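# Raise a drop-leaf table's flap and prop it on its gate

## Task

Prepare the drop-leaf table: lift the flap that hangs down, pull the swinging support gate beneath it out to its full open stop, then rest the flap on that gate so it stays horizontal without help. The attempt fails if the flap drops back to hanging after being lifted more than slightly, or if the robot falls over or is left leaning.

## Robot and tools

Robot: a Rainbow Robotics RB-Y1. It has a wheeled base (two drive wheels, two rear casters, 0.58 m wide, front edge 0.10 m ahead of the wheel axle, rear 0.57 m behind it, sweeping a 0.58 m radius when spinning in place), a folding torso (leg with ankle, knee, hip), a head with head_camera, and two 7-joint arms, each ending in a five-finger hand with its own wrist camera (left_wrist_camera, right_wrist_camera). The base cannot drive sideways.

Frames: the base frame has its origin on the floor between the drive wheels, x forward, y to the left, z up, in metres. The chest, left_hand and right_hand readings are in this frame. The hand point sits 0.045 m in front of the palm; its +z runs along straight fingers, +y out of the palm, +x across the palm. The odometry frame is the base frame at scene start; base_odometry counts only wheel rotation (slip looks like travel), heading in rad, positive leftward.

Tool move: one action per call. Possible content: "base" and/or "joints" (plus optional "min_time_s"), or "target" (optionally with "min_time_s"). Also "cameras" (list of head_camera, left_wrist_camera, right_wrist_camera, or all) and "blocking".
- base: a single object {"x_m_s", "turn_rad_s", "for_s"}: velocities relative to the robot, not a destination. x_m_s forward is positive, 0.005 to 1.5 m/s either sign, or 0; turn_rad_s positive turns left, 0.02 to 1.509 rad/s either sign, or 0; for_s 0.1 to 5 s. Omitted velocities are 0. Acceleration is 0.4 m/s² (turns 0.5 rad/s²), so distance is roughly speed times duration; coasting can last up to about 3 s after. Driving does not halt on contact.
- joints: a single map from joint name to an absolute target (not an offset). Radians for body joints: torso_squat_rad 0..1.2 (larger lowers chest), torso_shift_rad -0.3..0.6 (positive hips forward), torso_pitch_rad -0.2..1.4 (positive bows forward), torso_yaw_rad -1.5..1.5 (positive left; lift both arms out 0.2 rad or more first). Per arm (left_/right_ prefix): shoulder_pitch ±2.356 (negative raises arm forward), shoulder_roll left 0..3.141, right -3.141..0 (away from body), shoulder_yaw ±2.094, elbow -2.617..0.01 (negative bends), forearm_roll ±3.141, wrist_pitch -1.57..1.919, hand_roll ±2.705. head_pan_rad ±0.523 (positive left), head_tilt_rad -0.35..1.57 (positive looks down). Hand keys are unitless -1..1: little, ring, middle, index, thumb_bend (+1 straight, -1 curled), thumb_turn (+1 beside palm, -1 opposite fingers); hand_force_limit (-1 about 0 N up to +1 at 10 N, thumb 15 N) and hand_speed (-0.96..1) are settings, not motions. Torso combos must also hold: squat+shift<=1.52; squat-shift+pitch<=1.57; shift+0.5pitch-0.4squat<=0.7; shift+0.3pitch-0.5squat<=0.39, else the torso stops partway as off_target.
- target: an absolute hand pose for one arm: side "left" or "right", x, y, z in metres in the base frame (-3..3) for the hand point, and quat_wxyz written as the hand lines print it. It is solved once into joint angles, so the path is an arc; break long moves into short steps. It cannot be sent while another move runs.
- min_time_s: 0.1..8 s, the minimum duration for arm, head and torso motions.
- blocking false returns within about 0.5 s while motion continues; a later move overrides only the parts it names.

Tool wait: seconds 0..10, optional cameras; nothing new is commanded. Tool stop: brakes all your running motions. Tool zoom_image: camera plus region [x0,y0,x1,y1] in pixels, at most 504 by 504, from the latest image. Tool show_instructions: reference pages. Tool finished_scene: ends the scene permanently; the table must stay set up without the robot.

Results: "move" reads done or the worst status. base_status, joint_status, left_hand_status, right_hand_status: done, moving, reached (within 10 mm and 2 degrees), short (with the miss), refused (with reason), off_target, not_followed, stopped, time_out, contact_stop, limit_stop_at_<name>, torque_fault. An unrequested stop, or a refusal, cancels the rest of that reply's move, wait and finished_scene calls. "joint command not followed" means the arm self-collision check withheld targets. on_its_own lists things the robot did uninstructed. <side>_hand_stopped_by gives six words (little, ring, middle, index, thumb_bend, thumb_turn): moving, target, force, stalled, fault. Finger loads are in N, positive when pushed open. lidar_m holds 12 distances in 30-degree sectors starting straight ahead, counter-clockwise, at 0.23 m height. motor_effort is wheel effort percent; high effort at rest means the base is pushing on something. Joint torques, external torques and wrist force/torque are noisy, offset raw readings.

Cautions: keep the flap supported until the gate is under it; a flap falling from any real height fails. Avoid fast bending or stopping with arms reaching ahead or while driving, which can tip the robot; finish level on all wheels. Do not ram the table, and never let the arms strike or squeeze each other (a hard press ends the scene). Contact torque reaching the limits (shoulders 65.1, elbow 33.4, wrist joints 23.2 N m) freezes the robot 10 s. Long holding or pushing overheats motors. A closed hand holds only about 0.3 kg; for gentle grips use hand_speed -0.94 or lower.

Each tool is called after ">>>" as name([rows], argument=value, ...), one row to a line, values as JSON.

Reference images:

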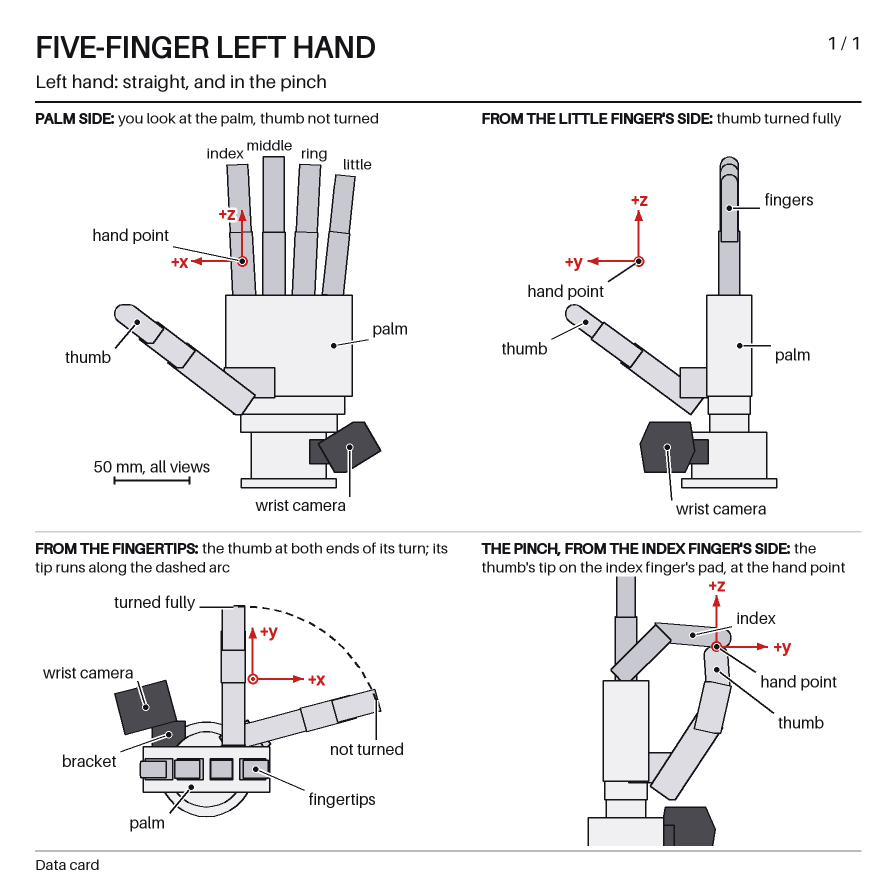

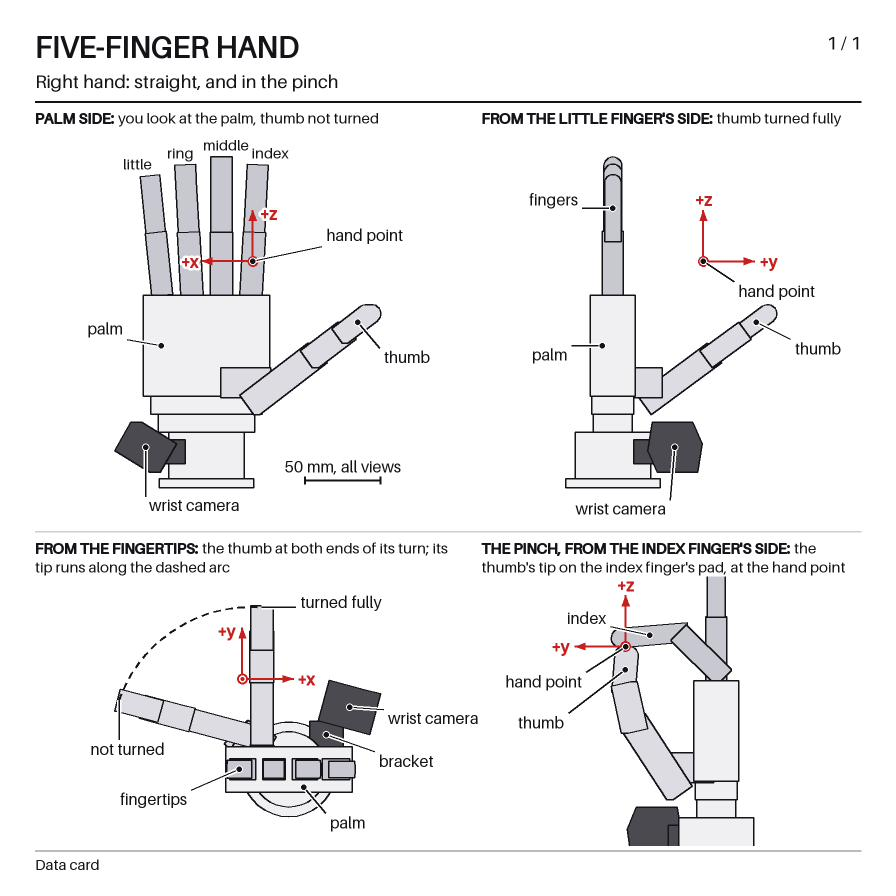

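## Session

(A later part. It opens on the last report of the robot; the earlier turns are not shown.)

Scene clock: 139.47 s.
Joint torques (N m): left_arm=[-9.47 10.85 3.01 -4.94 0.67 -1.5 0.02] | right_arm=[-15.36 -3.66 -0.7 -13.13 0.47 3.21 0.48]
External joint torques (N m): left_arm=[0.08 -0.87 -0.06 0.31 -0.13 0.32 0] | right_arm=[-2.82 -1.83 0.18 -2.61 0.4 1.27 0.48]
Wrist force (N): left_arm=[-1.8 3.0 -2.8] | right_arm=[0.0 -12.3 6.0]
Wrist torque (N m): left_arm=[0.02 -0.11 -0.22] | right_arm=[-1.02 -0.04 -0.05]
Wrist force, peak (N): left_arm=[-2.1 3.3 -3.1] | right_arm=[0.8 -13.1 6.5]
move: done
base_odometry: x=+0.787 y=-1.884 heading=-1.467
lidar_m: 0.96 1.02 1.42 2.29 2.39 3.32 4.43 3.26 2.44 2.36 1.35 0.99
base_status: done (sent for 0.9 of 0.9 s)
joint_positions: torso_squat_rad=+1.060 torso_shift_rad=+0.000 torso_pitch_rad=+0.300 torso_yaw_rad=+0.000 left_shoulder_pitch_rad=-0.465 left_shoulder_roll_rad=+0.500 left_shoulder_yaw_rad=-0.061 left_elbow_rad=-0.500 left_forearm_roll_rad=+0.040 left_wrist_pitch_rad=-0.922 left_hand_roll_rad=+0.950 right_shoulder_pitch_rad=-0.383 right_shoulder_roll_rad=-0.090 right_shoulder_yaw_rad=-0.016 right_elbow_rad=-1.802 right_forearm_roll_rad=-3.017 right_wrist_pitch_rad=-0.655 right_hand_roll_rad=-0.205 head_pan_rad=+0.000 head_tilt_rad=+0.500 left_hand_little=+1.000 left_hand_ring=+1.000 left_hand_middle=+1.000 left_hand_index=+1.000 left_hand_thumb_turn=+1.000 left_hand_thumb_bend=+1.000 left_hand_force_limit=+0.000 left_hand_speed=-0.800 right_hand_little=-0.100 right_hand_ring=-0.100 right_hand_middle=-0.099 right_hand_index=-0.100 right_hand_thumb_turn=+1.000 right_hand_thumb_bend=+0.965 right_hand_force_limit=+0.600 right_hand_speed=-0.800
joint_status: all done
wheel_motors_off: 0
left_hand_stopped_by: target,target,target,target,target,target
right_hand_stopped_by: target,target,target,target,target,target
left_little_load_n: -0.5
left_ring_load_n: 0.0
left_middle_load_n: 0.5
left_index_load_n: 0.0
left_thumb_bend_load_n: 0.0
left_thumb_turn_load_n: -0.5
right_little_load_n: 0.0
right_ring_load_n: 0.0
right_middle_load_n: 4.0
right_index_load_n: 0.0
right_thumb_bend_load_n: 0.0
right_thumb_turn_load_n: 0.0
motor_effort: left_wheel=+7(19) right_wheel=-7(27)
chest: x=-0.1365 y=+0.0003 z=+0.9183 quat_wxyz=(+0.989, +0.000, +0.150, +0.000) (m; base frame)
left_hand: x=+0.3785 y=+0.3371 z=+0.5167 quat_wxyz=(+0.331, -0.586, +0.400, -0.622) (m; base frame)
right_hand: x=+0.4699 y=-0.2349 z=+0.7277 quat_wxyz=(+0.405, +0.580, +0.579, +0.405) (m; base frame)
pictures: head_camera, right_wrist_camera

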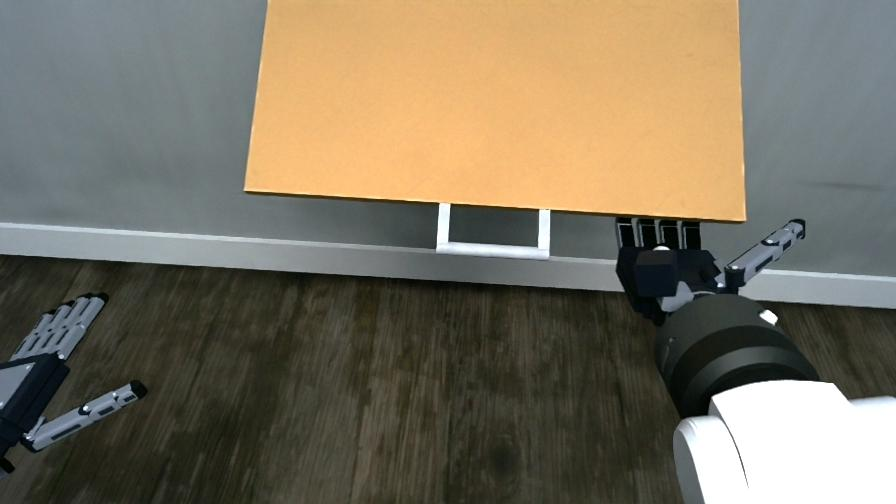

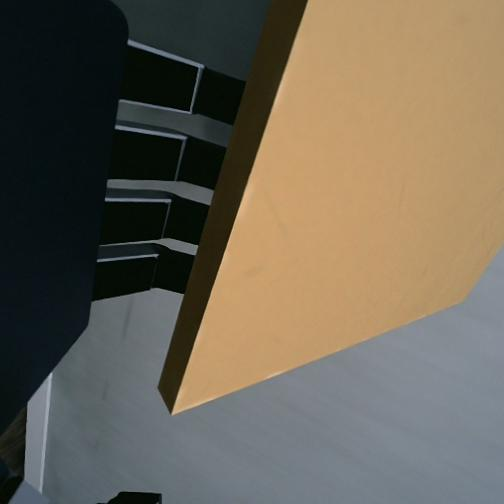

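>>> wait(seconds=0.1, cameras=["left_wrist_camera"])

>>> zoom_image(camera="left_wrist_camera", region=[200, 150, 450, 450])

Scene clock: 139.90 s.
Joint torques (N m): left_arm=[-9.07 11.09 2.48 -4.98 0.7 -1.42 0.1] | right_arm=[-14.74 -4 -1.24 -13.45 0.34 3.04 0.32]
External joint torques (N m): left_arm=[0.48 -0.64 -0.59 0.28 -0.1 0.41 0.09] | right_arm=[-2.2 -2.17 -0.35 -2.94 0.27 1.1 0.32]
Wrist force (N): left_arm=[-1.7 3.3 -2.7] | right_arm=[-0.5 -12.2 5.8]
Wrist torque (N m): left_arm=[0.10 -0.12 -0.24] | right_arm=[-0.99 0.09 -0.08]
Wrist force, peak (N): left_arm=[-2.1 3.3 -3.3] | right_arm=[-0.3 -12.4 6.5]
base_odometry: x=+0.787 y=-1.884 heading=-1.467
lidar_m: 0.96 1.02 1.41 2.28 2.39 3.32 4.43 3.29 2.44 2.36 1.36 1.01
base_status: done (sent for 0.9 of 0.9 s)
joint_positions: torso_squat_rad=+1.060 torso_shift_rad=+0.000 torso_pitch_rad=+0.300 torso_yaw_rad=+0.000 left_shoulder_pitch_rad=-0.465 left_shoulder_roll_rad=+0.500 left_shoulder_yaw_rad=-0.061 left_elbow_rad=-0.500 left_forearm_roll_rad=+0.040 left_wrist_pitch_rad=-0.922 left_hand_roll_rad=+0.950 right_shoulder_pitch_rad=-0.383 right_shoulder_roll_rad=-0.090 right_shoulder_yaw_rad=-0.016 right_elbow_rad=-1.802 right_forearm_roll_rad=-3.017 right_wrist_pitch_rad=-0.655 right_hand_roll_rad=-0.205 head_pan_rad=+0.000 head_tilt_rad=+0.500 left_hand_little=+1.000 left_hand_ring=+1.000 left_hand_middle=+1.000 left_hand_index=+1.000 left_hand_thumb_turn=+1.000 left_hand_thumb_bend=+1.000 left_hand_force_limit=+0.000 left_hand_speed=-0.800 right_hand_little=-0.100 right_hand_ring=-0.100 right_hand_middle=-0.099 right_hand_index=-0.100 right_hand_thumb_turn=+1.000 right_hand_thumb_bend=+0.965 right_hand_force_limit=+0.600 right_hand_speed=-0.800
joint_status: all done
wheel_motors_off: 0
left_hand_stopped_by: target,target,target,target,target,target
right_hand_stopped_by: target,target,target,target,target,target
left_little_load_n: 0.0
left_ring_load_n: 0.0
left_middle_load_n: 0.0
left_index_load_n: 0.0
left_thumb_bend_load_n: 0.0
left_thumb_turn_load_n: 0.0
right_little_load_n: 0.0
right_ring_load_n: 0.0
right_middle_load_n: 3.5
right_index_load_n: 0.0
right_thumb_bend_load_n: -0.5
right_thumb_turn_load_n: 0.0
motor_effort: left_wheel=+7(19) right_wheel=-8(27)
chest: x=-0.1365 y=+0.0003 z=+0.9183 quat_wxyz=(+0.989, +0.000, +0.150, +0.000) (m; base frame)
left_hand: x=+0.3785 y=+0.3371 z=+0.5167 quat_wxyz=(+0.331, -0.586, +0.400, -0.622) (m; base frame)
right_hand: x=+0.4699 y=-0.2349 z=+0.7277 quat_wxyz=(+0.405, +0.580, +0.579, +0.405) (m; base frame)
wait: 0.10 s; at rest from the start
pictures: left_wrist_camera

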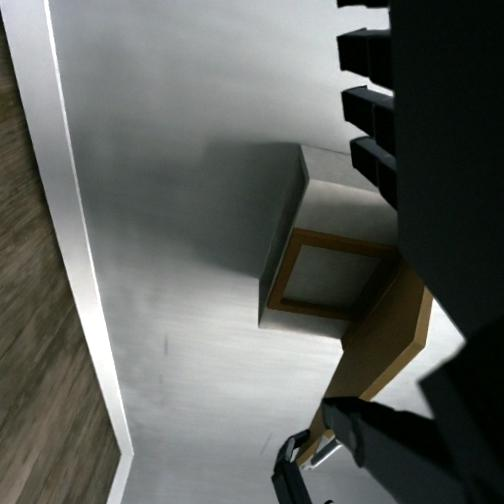

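Scaled by 1.680 from the camera's 504x504 image, which has a finer 720x720 frame.

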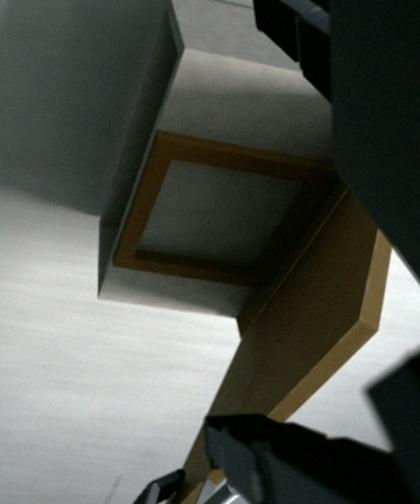

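>>> move(target={"side": "left", "x": 0.45, "y": 0.20, "z": 0.54, "quat_wxyz": [0.2966, -0.4687, 0.375, -0.7434]}, min_time_s=2, cameras=["head_camera", "left_wrist_camera"])

>>> zoom_image(camera="left_wrist_camera", region=[100, 100, 450, 450])

Scene clock: 144.07 s.
Joint torques (N m): left_arm=[-15.52 6.14 0.69 -5.09 0.48 -1.83 -0.23] | right_arm=[-14.3 -3.88 -1.15 -13.35 0.21 2.99 0.23]
External joint torques (N m): left_arm=[-0.97 -1.39 -0.73 0.93 -0.1 0.11 -0.25] | right_arm=[-1.75 -2.05 -0.26 -2.84 0.14 1.05 0.22]
Wrist force (N): left_arm=[-2.0 3.4 -3.0] | right_arm=[0.4 -11.6 6.8]
Wrist torque (N m): left_arm=[0.12 -0.08 -0.36] | right_arm=[-1.03 -0.04 -0.05]
Wrist force, peak (N): left_arm=[-1.8 3.6 -3.5] | right_arm=[-0.5 -12.7 6.3]
move: short
base_odometry: x=+0.787 y=-1.884 heading=-1.467
lidar_m: 0.97 1.01 1.41 2.27 2.39 3.31 4.43 3.30 2.44 2.36 1.35 1.02
base_status: not commanded
joint_positions: torso_squat_rad=+1.060 torso_shift_rad=+0.000 torso_pitch_rad=+0.300 torso_yaw_rad=+0.000 left_shoulder_pitch_rad=-0.760 left_shoulder_roll_rad=+0.306 left_shoulder_yaw_rad=-0.078 left_elbow_rad=-0.267 left_forearm_roll_rad=+0.030 left_wrist_pitch_rad=-0.958 left_hand_roll_rad=+0.785 right_shoulder_pitch_rad=-0.383 right_shoulder_roll_rad=-0.090 right_shoulder_yaw_rad=-0.016 right_elbow_rad=-1.802 right_forearm_roll_rad=-3.017 right_wrist_pitch_rad=-0.655 right_hand_roll_rad=-0.205 head_pan_rad=+0.000 head_tilt_rad=+0.500 left_hand_little=+1.000 left_hand_ring=+1.000 left_hand_middle=+1.000 left_hand_index=+1.000 left_hand_thumb_turn=+1.000 left_hand_thumb_bend=+1.000 left_hand_force_limit=+0.000 left_hand_speed=-0.800 right_hand_little=-0.100 right_hand_ring=-0.100 right_hand_middle=-0.099 right_hand_index=-0.100 right_hand_thumb_turn=+1.000 right_hand_thumb_bend=+0.965 right_hand_force_limit=+0.600 right_hand_speed=-0.800
joint_status: all done
wheel_motors_off: 0
left_hand_stopped_by: target,target,target,target,target,target
right_hand_stopped_by: target,target,target,target,target,target
left_little_load_n: -0.5
left_ring_load_n: 0.0
left_middle_load_n: 0.0
left_index_load_n: 0.0
left_thumb_bend_load_n: 0.0
left_thumb_turn_load_n: 0.0
right_little_load_n: 0.0
right_ring_load_n: 0.0
right_middle_load_n: 4.0
right_index_load_n: 0.0
right_thumb_bend_load_n: 0.0
right_thumb_turn_load_n: 0.0
motor_effort: left_wheel=+7(7) right_wheel=-8(8)
chest: x=-0.1365 y=+0.0003 z=+0.9183 quat_wxyz=(+0.989, +0.000, +0.150, +0.000) (m; base frame)
left_hand: x=+0.4496 y=+0.2001 z=+0.5406 quat_wxyz=(+0.316, -0.544, +0.410, -0.660) (m; base frame)
left_hand_status: short (checked arc, as near as the solve gets, planned for 2.0 s): 1 mm and 13.7 deg off. The place is met; only the turn is off.
right_hand: x=+0.4699 y=-0.2349 z=+0.7277 quat_wxyz=(+0.405, +0.580, +0.579, +0.405) (m; base frame)
pictures: head_camera, left_wrist_camera

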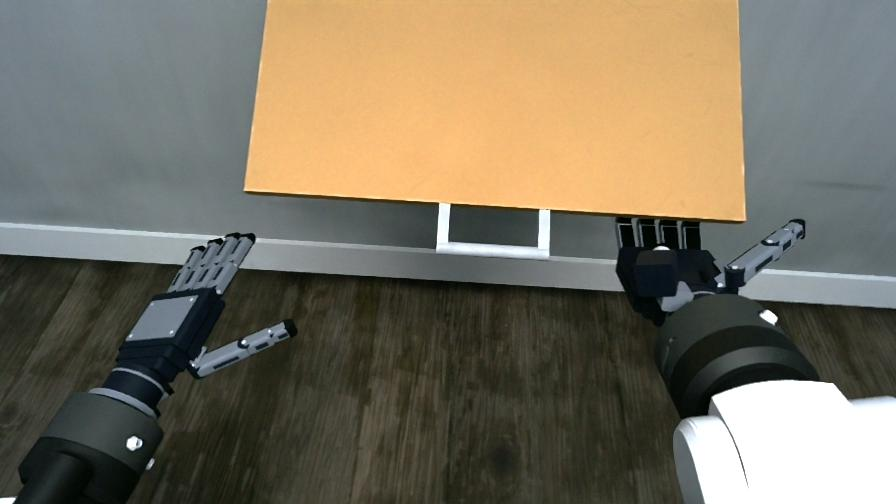

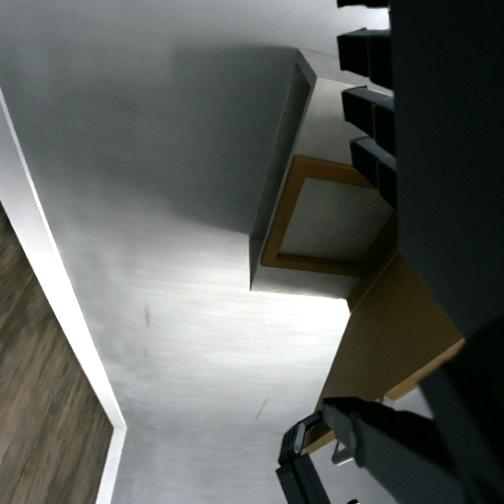

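Scaled by 1.440 from the camera's 504x504 image, which has a finer 720x720 frame.

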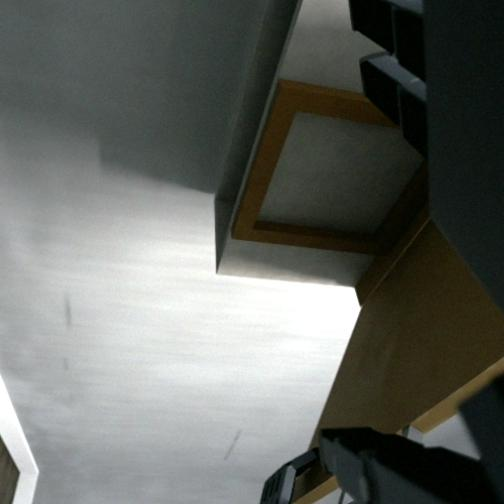

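>>> move(target={"side": "left", "x": 0.44, "y": 0.224, "z": 0.56, "quat_wxyz": [0.4186, -0.4694, 0.27, -0.7262]}, min_time_s=2, cameras=["left_wrist_camera"])

>>> zoom_image(camera="left_wrist_camera", region=[100, 50, 450, 400])

Scene clock: 148.77 s.
Joint torques (N m): left_arm=[-12.43 3.28 1.78 -5.51 0.23 -1.98 -0.28] | right_arm=[-14.77 -4.34 -0.77 -13.07 0.21 2.99 0.18]
External joint torques (N m): left_arm=[0.97 -2.47 1.17 0.55 0.07 -0.01 -0.3] | right_arm=[-2.22 -2.51 0.12 -2.56 0.14 1.05 0.17]
Wrist force (N): left_arm=[-2.0 3.2 -3.7] | right_arm=[0.4 -11.9 6.8]
Wrist torque (N m): left_arm=[0.14 -0.10 -0.35] | right_arm=[-1.04 -0.03 -0.04]
Wrist force, peak (N): left_arm=[-2.2 3.2 -4.5] | right_arm=[0.0 -12.2 6.9]
move: short
base_odometry: x=+0.787 y=-1.884 heading=-1.467
lidar_m: 0.96 1.01 1.42 2.28 2.39 3.33 4.43 3.28 2.44 2.36 1.35 1.01
base_status: not commanded
joint_positions: torso_squat_rad=+1.060 torso_shift_rad=+0.000 torso_pitch_rad=+0.300 torso_yaw_rad=+0.000 left_shoulder_pitch_rad=-0.713 left_shoulder_roll_rad=+0.199 left_shoulder_yaw_rad=+0.078 left_elbow_rad=-0.267 left_forearm_roll_rad=+0.171 left_wrist_pitch_rad=-1.121 left_hand_roll_rad=+0.550 right_shoulder_pitch_rad=-0.383 right_shoulder_roll_rad=-0.090 right_shoulder_yaw_rad=-0.016 right_elbow_rad=-1.802 right_forearm_roll_rad=-3.017 right_wrist_pitch_rad=-0.655 right_hand_roll_rad=-0.205 head_pan_rad=+0.000 head_tilt_rad=+0.500 left_hand_little=+1.000 left_hand_ring=+1.000 left_hand_middle=+1.000 left_hand_index=+1.000 left_hand_thumb_turn=+1.000 left_hand_thumb_bend=+1.000 left_hand_force_limit=+0.000 left_hand_speed=-0.800 right_hand_little=-0.100 right_hand_ring=-0.100 right_hand_middle=-0.099 right_hand_index=-0.100 right_hand_thumb_turn=+1.000 right_hand_thumb_bend=+0.965 right_hand_force_limit=+0.600 right_hand_speed=-0.800
joint_status: all done
wheel_motors_off: 0
left_hand_stopped_by: target,target,target,target,target,target
right_hand_stopped_by: target,target,target,target,target,target
left_little_load_n: 0.0
left_ring_load_n: 0.0
left_middle_load_n: 0.0
left_index_load_n: 0.0
left_thumb_bend_load_n: 0.0
left_thumb_turn_load_n: 0.0
right_little_load_n: 0.0
right_ring_load_n: 0.0
right_middle_load_n: 4.0
right_index_load_n: 0.0
right_thumb_bend_load_n: 0.0
right_thumb_turn_load_n: 0.0
motor_effort: left_wheel=+7(7) right_wheel=-8(8)
chest: x=-0.1365 y=+0.0003 z=+0.9183 quat_wxyz=(+0.989, +0.000, +0.150, +0.000) (m; base frame)
left_hand: x=+0.4398 y=+0.2239 z=+0.5608 quat_wxyz=(+0.412, -0.539, +0.313, -0.665) (m; base frame)
left_hand_status: short (checked arc, as near as the solve gets, planned for 2.0 s): 1 mm and 11.8 deg off. The place is met; only the turn is off.
right_hand: x=+0.4699 y=-0.2349 z=+0.7277 quat_wxyz=(+0.405, +0.580, +0.579, +0.405) (m; base frame)
pictures: left_wrist_camera

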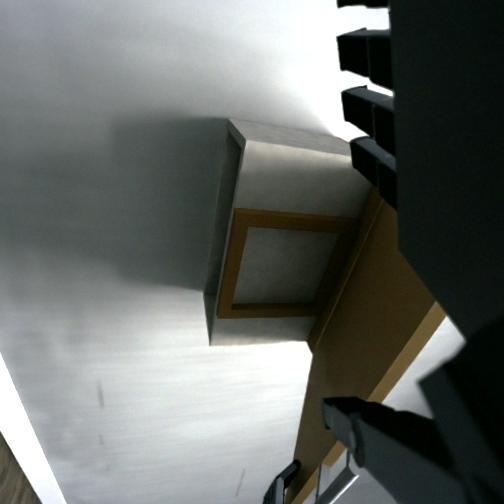

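Scaled by 1.440 from the camera's 504x504 image, which has a finer 720x720 frame.

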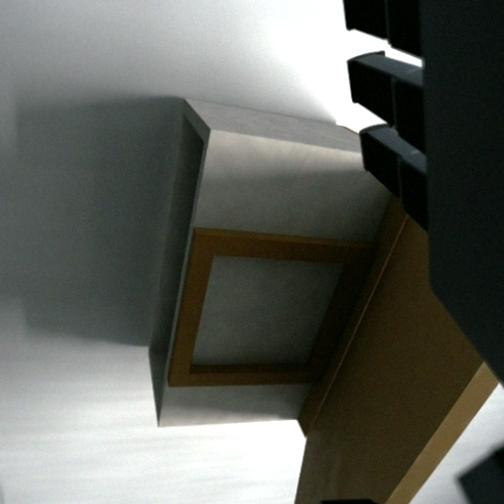

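>>> zoom_image(camera="left_wrist_camera", region=[200, 180, 390, 340])

Scaled by 2.653 from the camera's 504x504 image, which has a finer 720x720 frame.

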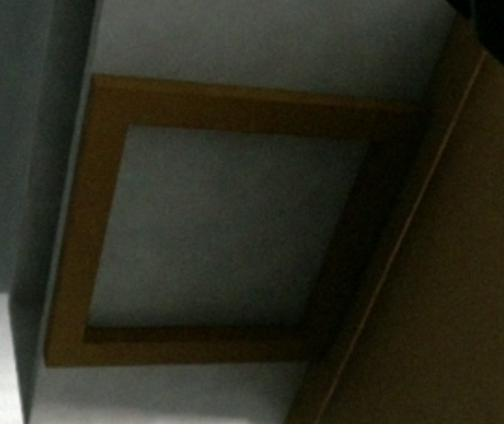

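>>> move(target={"side": "right", "x": 0.449, "y": -0.235, "z": 0.765, "quat_wxyz": [0.4056, 0.5794, 0.5794, 0.4056]}, min_time_s=1.5, cameras=["right_wrist_camera"])

>>> move(target={"side": "right", "x": 0.437, "y": -0.235, "z": 0.809, "quat_wxyz": [0.4545, 0.5417, 0.5417, 0.4545]}, min_time_s=1.5, cameras=["right_wrist_camera", "head_camera", "left_wrist_camera"])

Scene clock: 158.77 s.
Joint torques (N m): left_arm=[-12.25 4.29 1.42 -5.38 0.32 -1.69 -0.34] | right_arm=[-11.21 -3.99 -0.02 -13.29 0.19 2.44 0.28]
External joint torques (N m): left_arm=[1.16 -1.47 0.81 0.69 0.16 0.29 -0.35] | right_arm=[0.35 -2.38 0.9 -3.06 0.1 0.49 0.28]
Wrist force (N): left_arm=[-1.7 3.3 -3.9] | right_arm=[-1.6 -8.9 9.7]
Wrist torque (N m): left_arm=[0.15 -0.14 -0.32] | right_arm=[-0.99 -0.01 0.00]
Wrist force, peak (N): left_arm=[-2.2 3.5 -4.4] | right_arm=[-1.0 -13.3 5.6]
move: done
base_odometry: x=+0.787 y=-1.884 heading=-1.467
lidar_m: 0.96 1.01 1.42 2.28 2.38 3.32 4.43 3.28 2.45 2.37 1.36 1.01
base_status: not commanded
joint_positions: torso_squat_rad=+1.060 torso_shift_rad=+0.000 torso_pitch_rad=+0.300 torso_yaw_rad=+0.000 left_shoulder_pitch_rad=-0.713 left_shoulder_roll_rad=+0.199 left_shoulder_yaw_rad=+0.078 left_elbow_rad=-0.267 left_forearm_roll_rad=+0.171 left_wrist_pitch_rad=-1.121 left_hand_roll_rad=+0.550 right_shoulder_pitch_rad=-0.341 right_shoulder_roll_rad=-0.094 right_shoulder_yaw_rad=-0.004 right_elbow_rad=-1.995 right_forearm_roll_rad=-3.037 right_wrist_pitch_rad=-0.806 right_hand_roll_rad=-0.184 head_pan_rad=+0.000 head_tilt_rad=+0.500 left_hand_little=+1.000 left_hand_ring=+1.000 left_hand_middle=+1.000 left_hand_index=+1.000 left_hand_thumb_turn=+1.000 left_hand_thumb_bend=+1.000 left_hand_force_limit=+0.000 left_hand_speed=-0.800 right_hand_little=-0.100 right_hand_ring=-0.100 right_hand_middle=-0.099 right_hand_index=-0.100 right_hand_thumb_turn=+1.000 right_hand_thumb_bend=+0.965 right_hand_force_limit=+0.600 right_hand_speed=-0.800
joint_status: all done
wheel_motors_off: 0
left_hand_stopped_by: target,target,target,target,target,target
right_hand_stopped_by: target,target,target,target,target,target
left_little_load_n: 0.0
left_ring_load_n: 0.0
left_middle_load_n: 0.0
left_index_load_n: 0.0
left_thumb_bend_load_n: 0.0
left_thumb_turn_load_n: -0.5
right_little_load_n: 0.0
right_ring_load_n: 0.0
right_middle_load_n: 7.0
right_index_load_n: 0.0
right_thumb_bend_load_n: 0.0
right_thumb_turn_load_n: 0.0
motor_effort: left_wheel=+7(7) right_wheel=-8(8)
chest: x=-0.1365 y=+0.0003 z=+0.9183 quat_wxyz=(+0.989, +0.000, +0.150, +0.000) (m; base frame)
left_hand: x=+0.4398 y=+0.2239 z=+0.5608 quat_wxyz=(+0.412, -0.539, +0.313, -0.665) (m; base frame)
right_hand: x=+0.4490 y=-0.2349 z=+0.7646 quat_wxyz=(+0.406, +0.579, +0.579, +0.406) (m; base frame)
right_hand_status: reached (checked arc, planned for 1.5 s): 0 mm and 0.0 deg off.
pictures: right_wrist_camera

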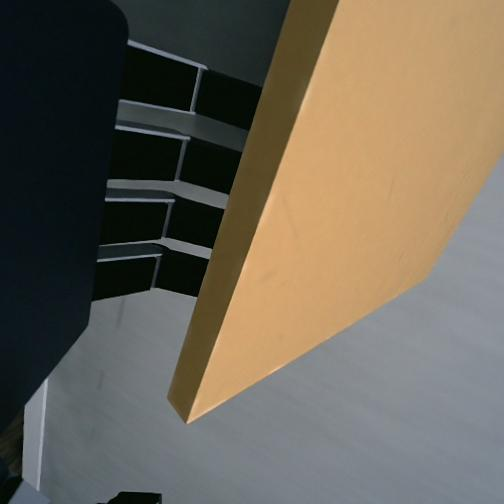

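Scene clock: 160.60 s.
Joint torques (N m): left_arm=[-12.2 4.25 1.62 -5.34 0.19 -1.82 -0.24] | right_arm=[-11.79 -0.04 0.48 -14.85 0.46 3.37 -0.04]
External joint torques (N m): left_arm=[1.2 -1.5 1.01 0.73 0.02 0.15 -0.26] | right_arm=[-1.05 1.23 1.26 -4.52 0.38 1.34 -0.04]
Wrist force (N): left_arm=[-1.8 2.9 -4.7] | right_arm=[-1.5 -11.1 8.8]
Wrist torque (N m): left_arm=[0.13 -0.17 -0.35] | right_arm=[-0.97 -0.05 -0.24]
Wrist force, peak (N): left_arm=[-1.9 2.9 -4.9] | right_arm=[-0.5 -14.0 5.0]
move: done
base_odometry: x=+0.787 y=-1.884 heading=-1.467
lidar_m: 0.96 1.01 1.41 2.27 2.38 3.32 4.42 3.29 2.44 2.36 1.35 1.00
base_status: not commanded
joint_positions: torso_squat_rad=+1.060 torso_shift_rad=+0.000 torso_pitch_rad=+0.300 torso_yaw_rad=+0.000 left_shoulder_pitch_rad=-0.713 left_shoulder_roll_rad=+0.199 left_shoulder_yaw_rad=+0.078 left_elbow_rad=-0.267 left_forearm_roll_rad=+0.171 left_wrist_pitch_rad=-1.121 left_hand_roll_rad=+0.550 right_shoulder_pitch_rad=-0.289 right_shoulder_roll_rad=-0.081 right_shoulder_yaw_rad=+0.002 right_elbow_rad=-2.046 right_forearm_roll_rad=-3.001 right_wrist_pitch_rad=-0.649 right_hand_roll_rad=-0.193 head_pan_rad=+0.000 head_tilt_rad=+0.500 left_hand_little=+1.000 left_hand_ring=+1.000 left_hand_middle=+1.000 left_hand_index=+1.000 left_hand_thumb_turn=+1.000 left_hand_thumb_bend=+1.000 left_hand_force_limit=+0.000 left_hand_speed=-0.800 right_hand_little=-0.100 right_hand_ring=-0.100 right_hand_middle=-0.099 right_hand_index=-0.100 right_hand_thumb_turn=+1.000 right_hand_thumb_bend=+0.965 right_hand_force_limit=+0.600 right_hand_speed=-0.800
joint_status: all done
wheel_motors_off: 0
left_hand_stopped_by: target,target,target,target,target,target
right_hand_stopped_by: target,target,target,target,target,target
left_little_load_n: 0.0
left_ring_load_n: 0.0
left_middle_load_n: 0.0
left_index_load_n: 0.0
left_thumb_bend_load_n: -0.5
left_thumb_turn_load_n: 0.0
right_little_load_n: 0.0
right_ring_load_n: -0.5
right_middle_load_n: 8.0
right_index_load_n: 0.0
right_thumb_bend_load_n: 0.0
right_thumb_turn_load_n: 0.0
motor_effort: left_wheel=+7(7) right_wheel=-8(9)
chest: x=-0.1365 y=+0.0003 z=+0.9183 quat_wxyz=(+0.989, +0.000, +0.150, +0.000) (m; base frame)
left_hand: x=+0.4398 y=+0.2239 z=+0.5608 quat_wxyz=(+0.412, -0.539, +0.313, -0.665) (m; base frame)
right_hand: x=+0.4377 y=-0.2351 z=+0.8078 quat_wxyz=(+0.450, +0.544, +0.546, +0.450) (m; base frame)
right_hand_status: reached (checked arc, planned for 1.5 s): 1 mm and 0.9 deg off.
pictures: head_camera, left_wrist_camera, right_wrist_camera

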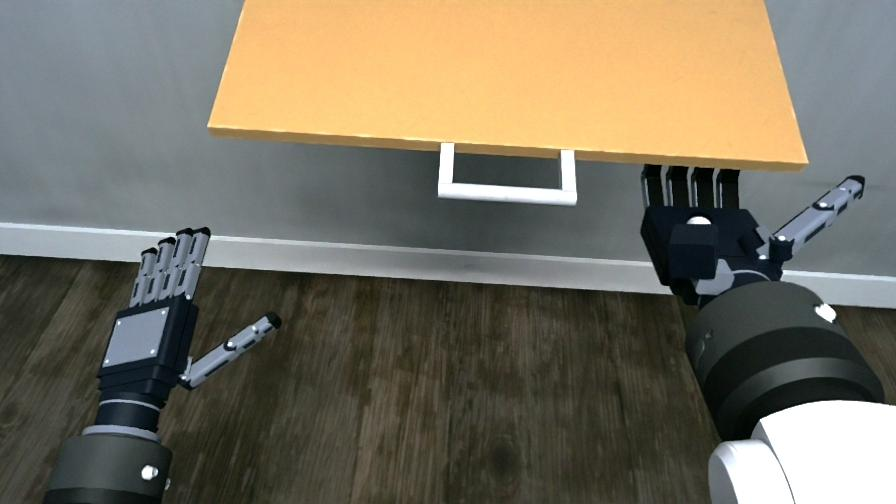

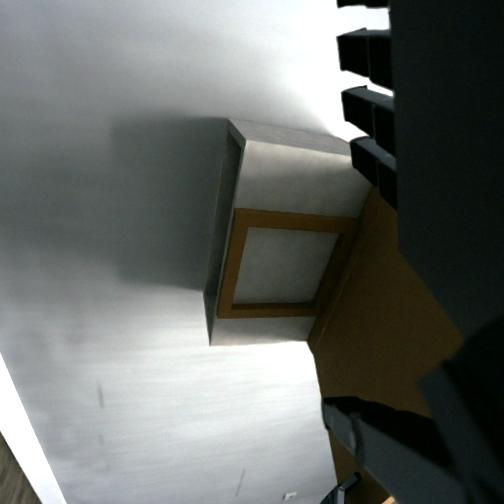

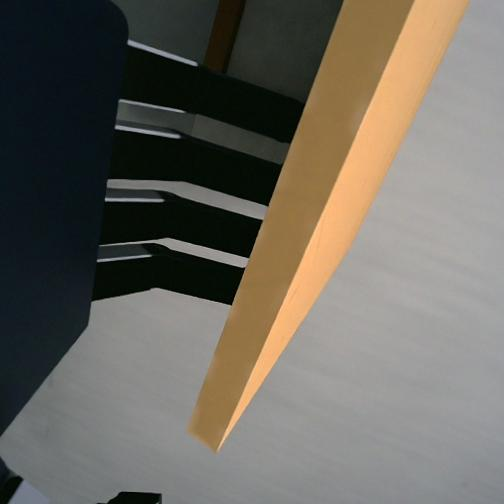

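>>> move(joints={"torso_squat_rad": 0.98}, min_time_s=1.5, cameras=["right_wrist_camera", "head_camera"])

Scene clock: 163.23 s.
Joint torques (N m): left_arm=[-11.9 3.98 1.73 -5.5 0.36 -1.78 -0.17] | right_arm=[-13.9 0.18 0.3 -14.49 0.66 3.5 -0.13]
External joint torques (N m): left_arm=[1.51 -1.77 1.12 0.57 0.2 0.2 -0.18] | right_arm=[-3.17 1.45 1.08 -4.16 0.59 1.47 -0.13]
Wrist force (N): left_arm=[-1.6 3.2 -3.9] | right_arm=[-0.4 -13.8 1.9]
Wrist torque (N m): left_arm=[0.15 -0.16 -0.31] | right_arm=[-1.00 0.04 -0.28]
Wrist force, peak (N): left_arm=[-1.8 3.3 -4.6] | right_arm=[-0.6 -14.3 2.9]
move: done
base_odometry: x=+0.787 y=-1.884 heading=-1.467
lidar_m: 0.97 1.02 1.41 2.28 2.39 3.32 4.42 3.28 2.44 2.36 1.36 0.99
base_status: not commanded
joint_positions: torso_squat_rad=+0.980 torso_shift_rad=+0.000 torso_pitch_rad=+0.300 torso_yaw_rad=+0.000 left_shoulder_pitch_rad=-0.713 left_shoulder_roll_rad=+0.199 left_shoulder_yaw_rad=+0.078 left_elbow_rad=-0.267 left_forearm_roll_rad=+0.171 left_wrist_pitch_rad=-1.121 left_hand_roll_rad=+0.550 right_shoulder_pitch_rad=-0.288 right_shoulder_roll_rad=-0.081 right_shoulder_yaw_rad=+0.003 right_elbow_rad=-2.046 right_forearm_roll_rad=-3.001 right_wrist_pitch_rad=-0.649 right_hand_roll_rad=-0.193 head_pan_rad=+0.000 head_tilt_rad=+0.500 left_hand_little=+1.000 left_hand_ring=+1.000 left_hand_middle=+1.000 left_hand_index=+1.000 left_hand_thumb_turn=+1.000 left_hand_thumb_bend=+1.000 left_hand_force_limit=+0.000 left_hand_speed=-0.800 right_hand_little=-0.100 right_hand_ring=-0.100 right_hand_middle=-0.100 right_hand_index=-0.100 right_hand_thumb_turn=+1.000 right_hand_thumb_bend=+0.965 right_hand_force_limit=+0.600 right_hand_speed=-0.800
joint_status: all done
wheel_motors_off: 0
left_hand_stopped_by: target,target,target,target,target,target
right_hand_stopped_by: target,target,target,target,target,target
left_little_load_n: 0.0
left_ring_load_n: 0.0
left_middle_load_n: 0.0
left_index_load_n: 0.0
left_thumb_bend_load_n: 0.0
left_thumb_turn_load_n: -0.5
right_little_load_n: 0.0
right_ring_load_n: 0.0
right_middle_load_n: -0.5
right_index_load_n: 0.0
right_thumb_bend_load_n: 0.0
right_thumb_turn_load_n: 0.0
motor_effort: left_wheel=+7(7) right_wheel=-7(8)
chest: x=-0.1364 y=+0.0004 z=+0.9660 quat_wxyz=(+0.989, +0.000, +0.150, +0.000) (m; base frame)
left_hand: x=+0.4398 y=+0.2240 z=+0.6085 quat_wxyz=(+0.412, -0.539, +0.313, -0.665) (m; base frame)
right_hand: x=+0.4376 y=-0.2351 z=+0.8552 quat_wxyz=(+0.450, +0.544, +0.546, +0.450) (m; base frame)
pictures: head_camera, right_wrist_camera

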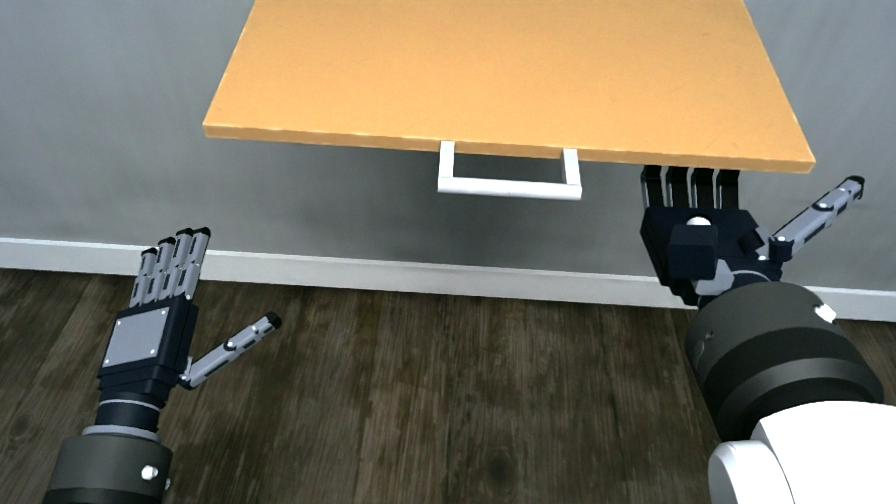

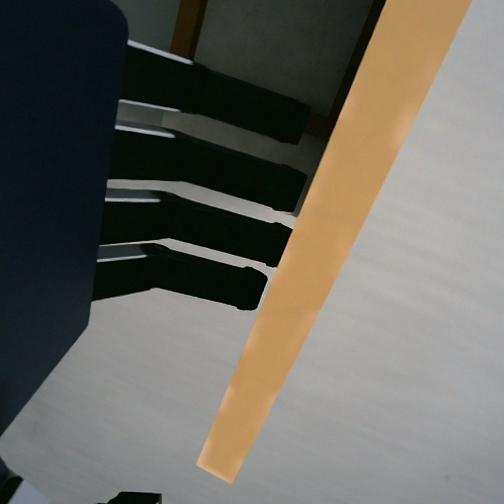

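>>> move(target={"side": "right", "x": 0.434, "y": -0.235, "z": 0.885, "quat_wxyz": [0.478, 0.521, 0.521, 0.478]}, min_time_s=1.5, cameras=["right_wrist_camera", "head_camera", "left_wrist_camera"])

Scene clock: 165.50 s.
Joint torques (N m): left_arm=[-12.66 4.01 1.57 -5.4 0.25 -1.65 -0.28] | right_arm=[-13.32 0.11 -2.46 -15.04 0.8 3.8 -0.36]
External joint torques (N m): left_arm=[0.75 -1.74 0.97 0.66 0.09 0.33 -0.29] | right_arm=[-2.68 1.21 -1.84 -4.67 0.74 1.74 -0.36]
Wrist force (N): left_arm=[-1.4 3.3 -4.3] | right_arm=[0.5 -13.2 6.5]
Wrist torque (N m): left_arm=[0.19 -0.22 -0.31] | right_arm=[-0.91 0.02 -0.29]
Wrist force, peak (N): left_arm=[-1.7 3.5 -4.5] | right_arm=[-2.4 -13.1 7.1]
move: done
base_odometry: x=+0.787 y=-1.884 heading=-1.467
lidar_m: 0.97 1.02 1.42 2.28 2.38 3.32 4.43 3.28 2.44 2.36 1.34 1.01
base_status: not commanded
joint_positions: torso_squat_rad=+0.980 torso_shift_rad=+0.000 torso_pitch_rad=+0.300 torso_yaw_rad=+0.000 left_shoulder_pitch_rad=-0.713 left_shoulder_roll_rad=+0.199 left_shoulder_yaw_rad=+0.078 left_elbow_rad=-0.267 left_forearm_roll_rad=+0.171 left_wrist_pitch_rad=-1.121 left_hand_roll_rad=+0.550 right_shoulder_pitch_rad=-0.282 right_shoulder_roll_rad=-0.067 right_shoulder_yaw_rad=-0.003 right_elbow_rad=-2.055 right_forearm_roll_rad=-2.975 right_wrist_pitch_rad=-0.553 right_hand_roll_rad=-0.201 head_pan_rad=+0.000 head_tilt_rad=+0.500 left_hand_little=+1.000 left_hand_ring=+1.000 left_hand_middle=+1.000 left_hand_index=+1.000 left_hand_thumb_turn=+1.000 left_hand_thumb_bend=+1.000 left_hand_force_limit=+0.000 left_hand_speed=-0.800 right_hand_little=-0.100 right_hand_ring=-0.100 right_hand_middle=-0.099 right_hand_index=-0.100 right_hand_thumb_turn=+1.000 right_hand_thumb_bend=+0.965 right_hand_force_limit=+0.600 right_hand_speed=-0.800
joint_status: all done
wheel_motors_off: 0
left_hand_stopped_by: target,target,target,target,target,target
right_hand_stopped_by: target,target,target,target,target,target
left_little_load_n: 0.0
left_ring_load_n: 0.0
left_middle_load_n: -0.5
left_index_load_n: 0.0
left_thumb_bend_load_n: 0.0
left_thumb_turn_load_n: 0.0
right_little_load_n: 0.0
right_ring_load_n: 0.0
right_middle_load_n: 6.5
right_index_load_n: 0.0
right_thumb_bend_load_n: 0.0
right_thumb_turn_load_n: 0.0
motor_effort: left_wheel=+7(8) right_wheel=-8(8)
chest: x=-0.1364 y=+0.0004 z=+0.9660 quat_wxyz=(+0.989, +0.000, +0.150, +0.000) (m; base frame)
left_hand: x=+0.4398 y=+0.2240 z=+0.6085 quat_wxyz=(+0.412, -0.539, +0.313, -0.665) (m; base frame)
right_hand: x=+0.4335 y=-0.2348 z=+0.8837 quat_wxyz=(+0.476, +0.522, +0.523, +0.477) (m; base frame)
right_hand_status: reached (checked arc, planned for 1.5 s): 1 mm and 0.4 deg off.
pictures: head_camera, left_wrist_camera, right_wrist_camera

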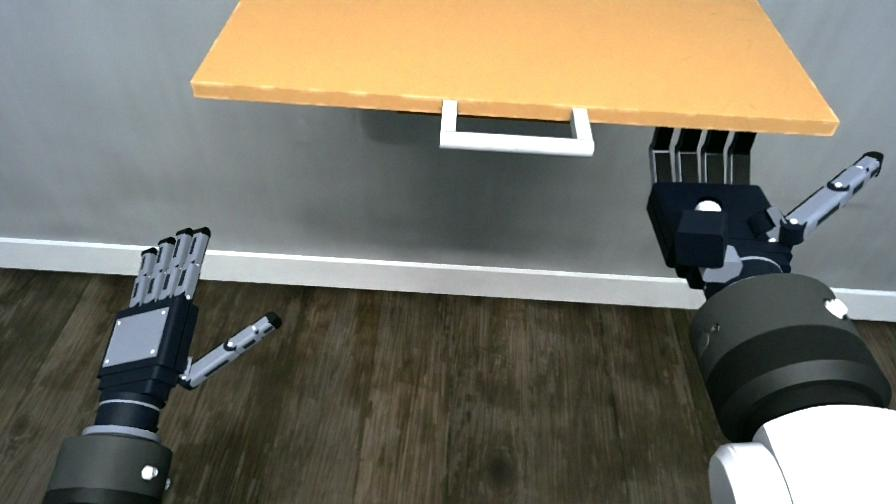

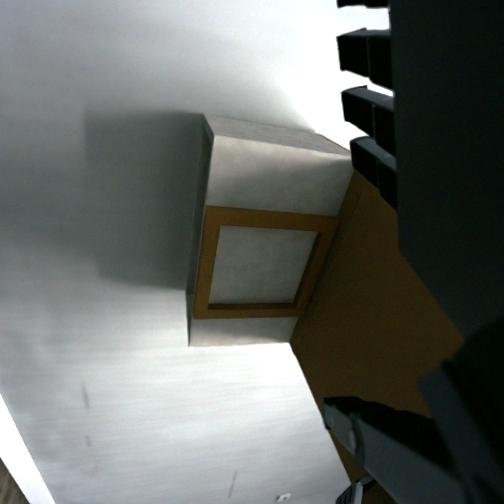

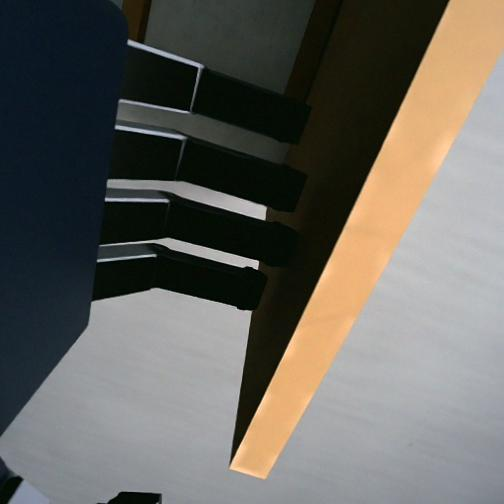

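>>> zoom_image(camera="left_wrist_camera", region=[170, 100, 370, 360])

>>> zoom_image(camera="right_wrist_camera", region=[100, 0, 400, 200])

Scaled by 1.938 from the camera's 504x504 image, which has a finer 720x720 frame.

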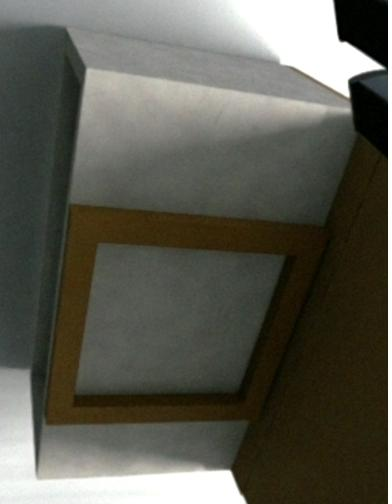

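Scaled by 1.680 from the camera's 504x504 image, which has a finer 720x720 frame.

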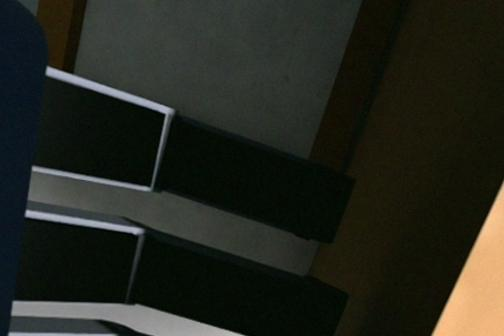

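>>> move(base={"x_m_s": 0.04, "for_s": 1.5}, cameras=["right_wrist_camera", "head_camera"])

Scene clock: 187.30 s.
Joint torques (N m): left_arm=[-12.64 4.35 1.53 -5.3 0.38 -1.91 -0.2] | right_arm=[-14.21 -0.47 -1.86 -14.32 0.83 3.69 -0.17]
External joint torques (N m): left_arm=[0.76 -1.4 0.92 0.76 0.21 0.07 -0.21] | right_arm=[-3.58 0.63 -1.24 -3.95 0.77 1.63 -0.18]
Wrist force (N): left_arm=[-1.8 3.3 -4.2] | right_arm=[1.3 -14.1 3.8]
Wrist torque (N m): left_arm=[0.18 -0.16 -0.33] | right_arm=[-0.87 -0.02 -0.27]
Wrist force, peak (N): left_arm=[-1.6 3.6 -4.7] | right_arm=[1.1 -15.1 4.4]
move: done
base_odometry: x=+0.793 y=-1.943 heading=-1.469
lidar_m: 0.90 0.96 1.32 2.28 2.38 3.32 4.48 3.28 2.45 2.37 1.27 0.93
base_status: done (sent for 1.5 of 1.5 s)
joint_positions: torso_squat_rad=+0.980 torso_shift_rad=+0.000 torso_pitch_rad=+0.300 torso_yaw_rad=+0.000 left_shoulder_pitch_rad=-0.713 left_shoulder_roll_rad=+0.199 left_shoulder_yaw_rad=+0.078 left_elbow_rad=-0.267 left_forearm_roll_rad=+0.171 left_wrist_pitch_rad=-1.121 left_hand_roll_rad=+0.550 right_shoulder_pitch_rad=-0.281 right_shoulder_roll_rad=-0.067 right_shoulder_yaw_rad=-0.003 right_elbow_rad=-2.056 right_forearm_roll_rad=-2.975 right_wrist_pitch_rad=-0.553 right_hand_roll_rad=-0.201 head_pan_rad=+0.000 head_tilt_rad=+0.500 left_hand_little=+1.000 left_hand_ring=+1.000 left_hand_middle=+1.000 left_hand_index=+1.000 left_hand_thumb_turn=+1.000 left_hand_thumb_bend=+1.000 left_hand_force_limit=+0.000 left_hand_speed=-0.800 right_hand_little=-0.100 right_hand_ring=-0.100 right_hand_middle=-0.100 right_hand_index=-0.100 right_hand_thumb_turn=+1.000 right_hand_thumb_bend=+0.965 right_hand_force_limit=+0.600 right_hand_speed=-0.800
joint_status: not commanded
wheel_motors_off: 0
left_hand_stopped_by: target,target,target,target,target,target
right_hand_stopped_by: target,target,target,target,target,target
left_little_load_n: 0.0
left_ring_load_n: 0.0
left_middle_load_n: 0.0
left_index_load_n: 0.0
left_thumb_bend_load_n: 0.0
left_thumb_turn_load_n: -0.5
right_little_load_n: 0.0
right_ring_load_n: 0.0
right_middle_load_n: 4.0
right_index_load_n: 0.0
right_thumb_bend_load_n: 0.0
right_thumb_turn_load_n: 0.0
motor_effort: left_wheel=-10(25) right_wheel=+11(19)
chest: x=-0.1365 y=+0.0004 z=+0.9660 quat_wxyz=(+0.989, +0.000, +0.150, +0.000) (m; base frame)
left_hand: x=+0.4397 y=+0.2240 z=+0.6084 quat_wxyz=(+0.412, -0.539, +0.313, -0.665) (m; base frame)
right_hand: x=+0.4334 y=-0.2349 z=+0.8837 quat_wxyz=(+0.476, +0.522, +0.523, +0.476) (m; base frame)
pictures: head_camera, right_wrist_camera

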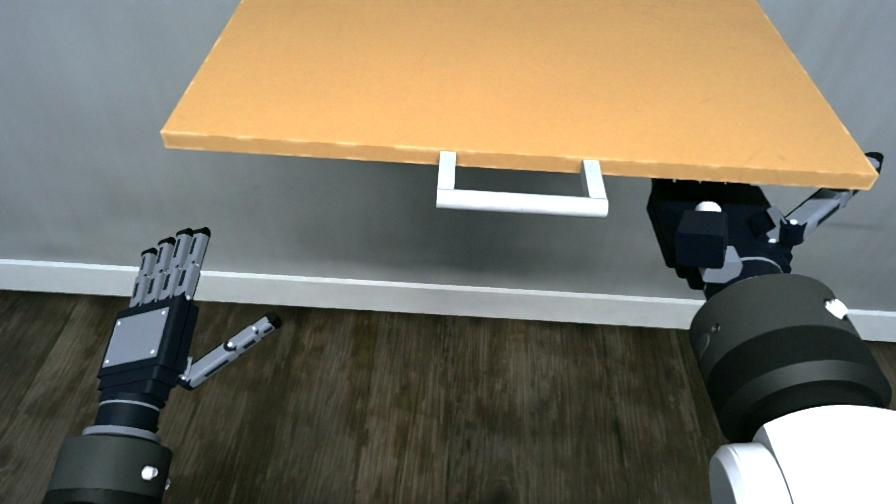

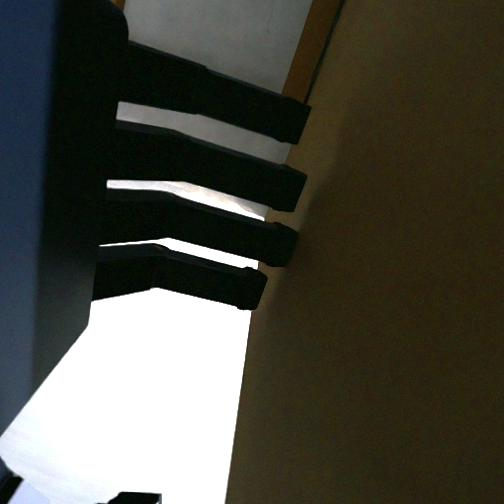

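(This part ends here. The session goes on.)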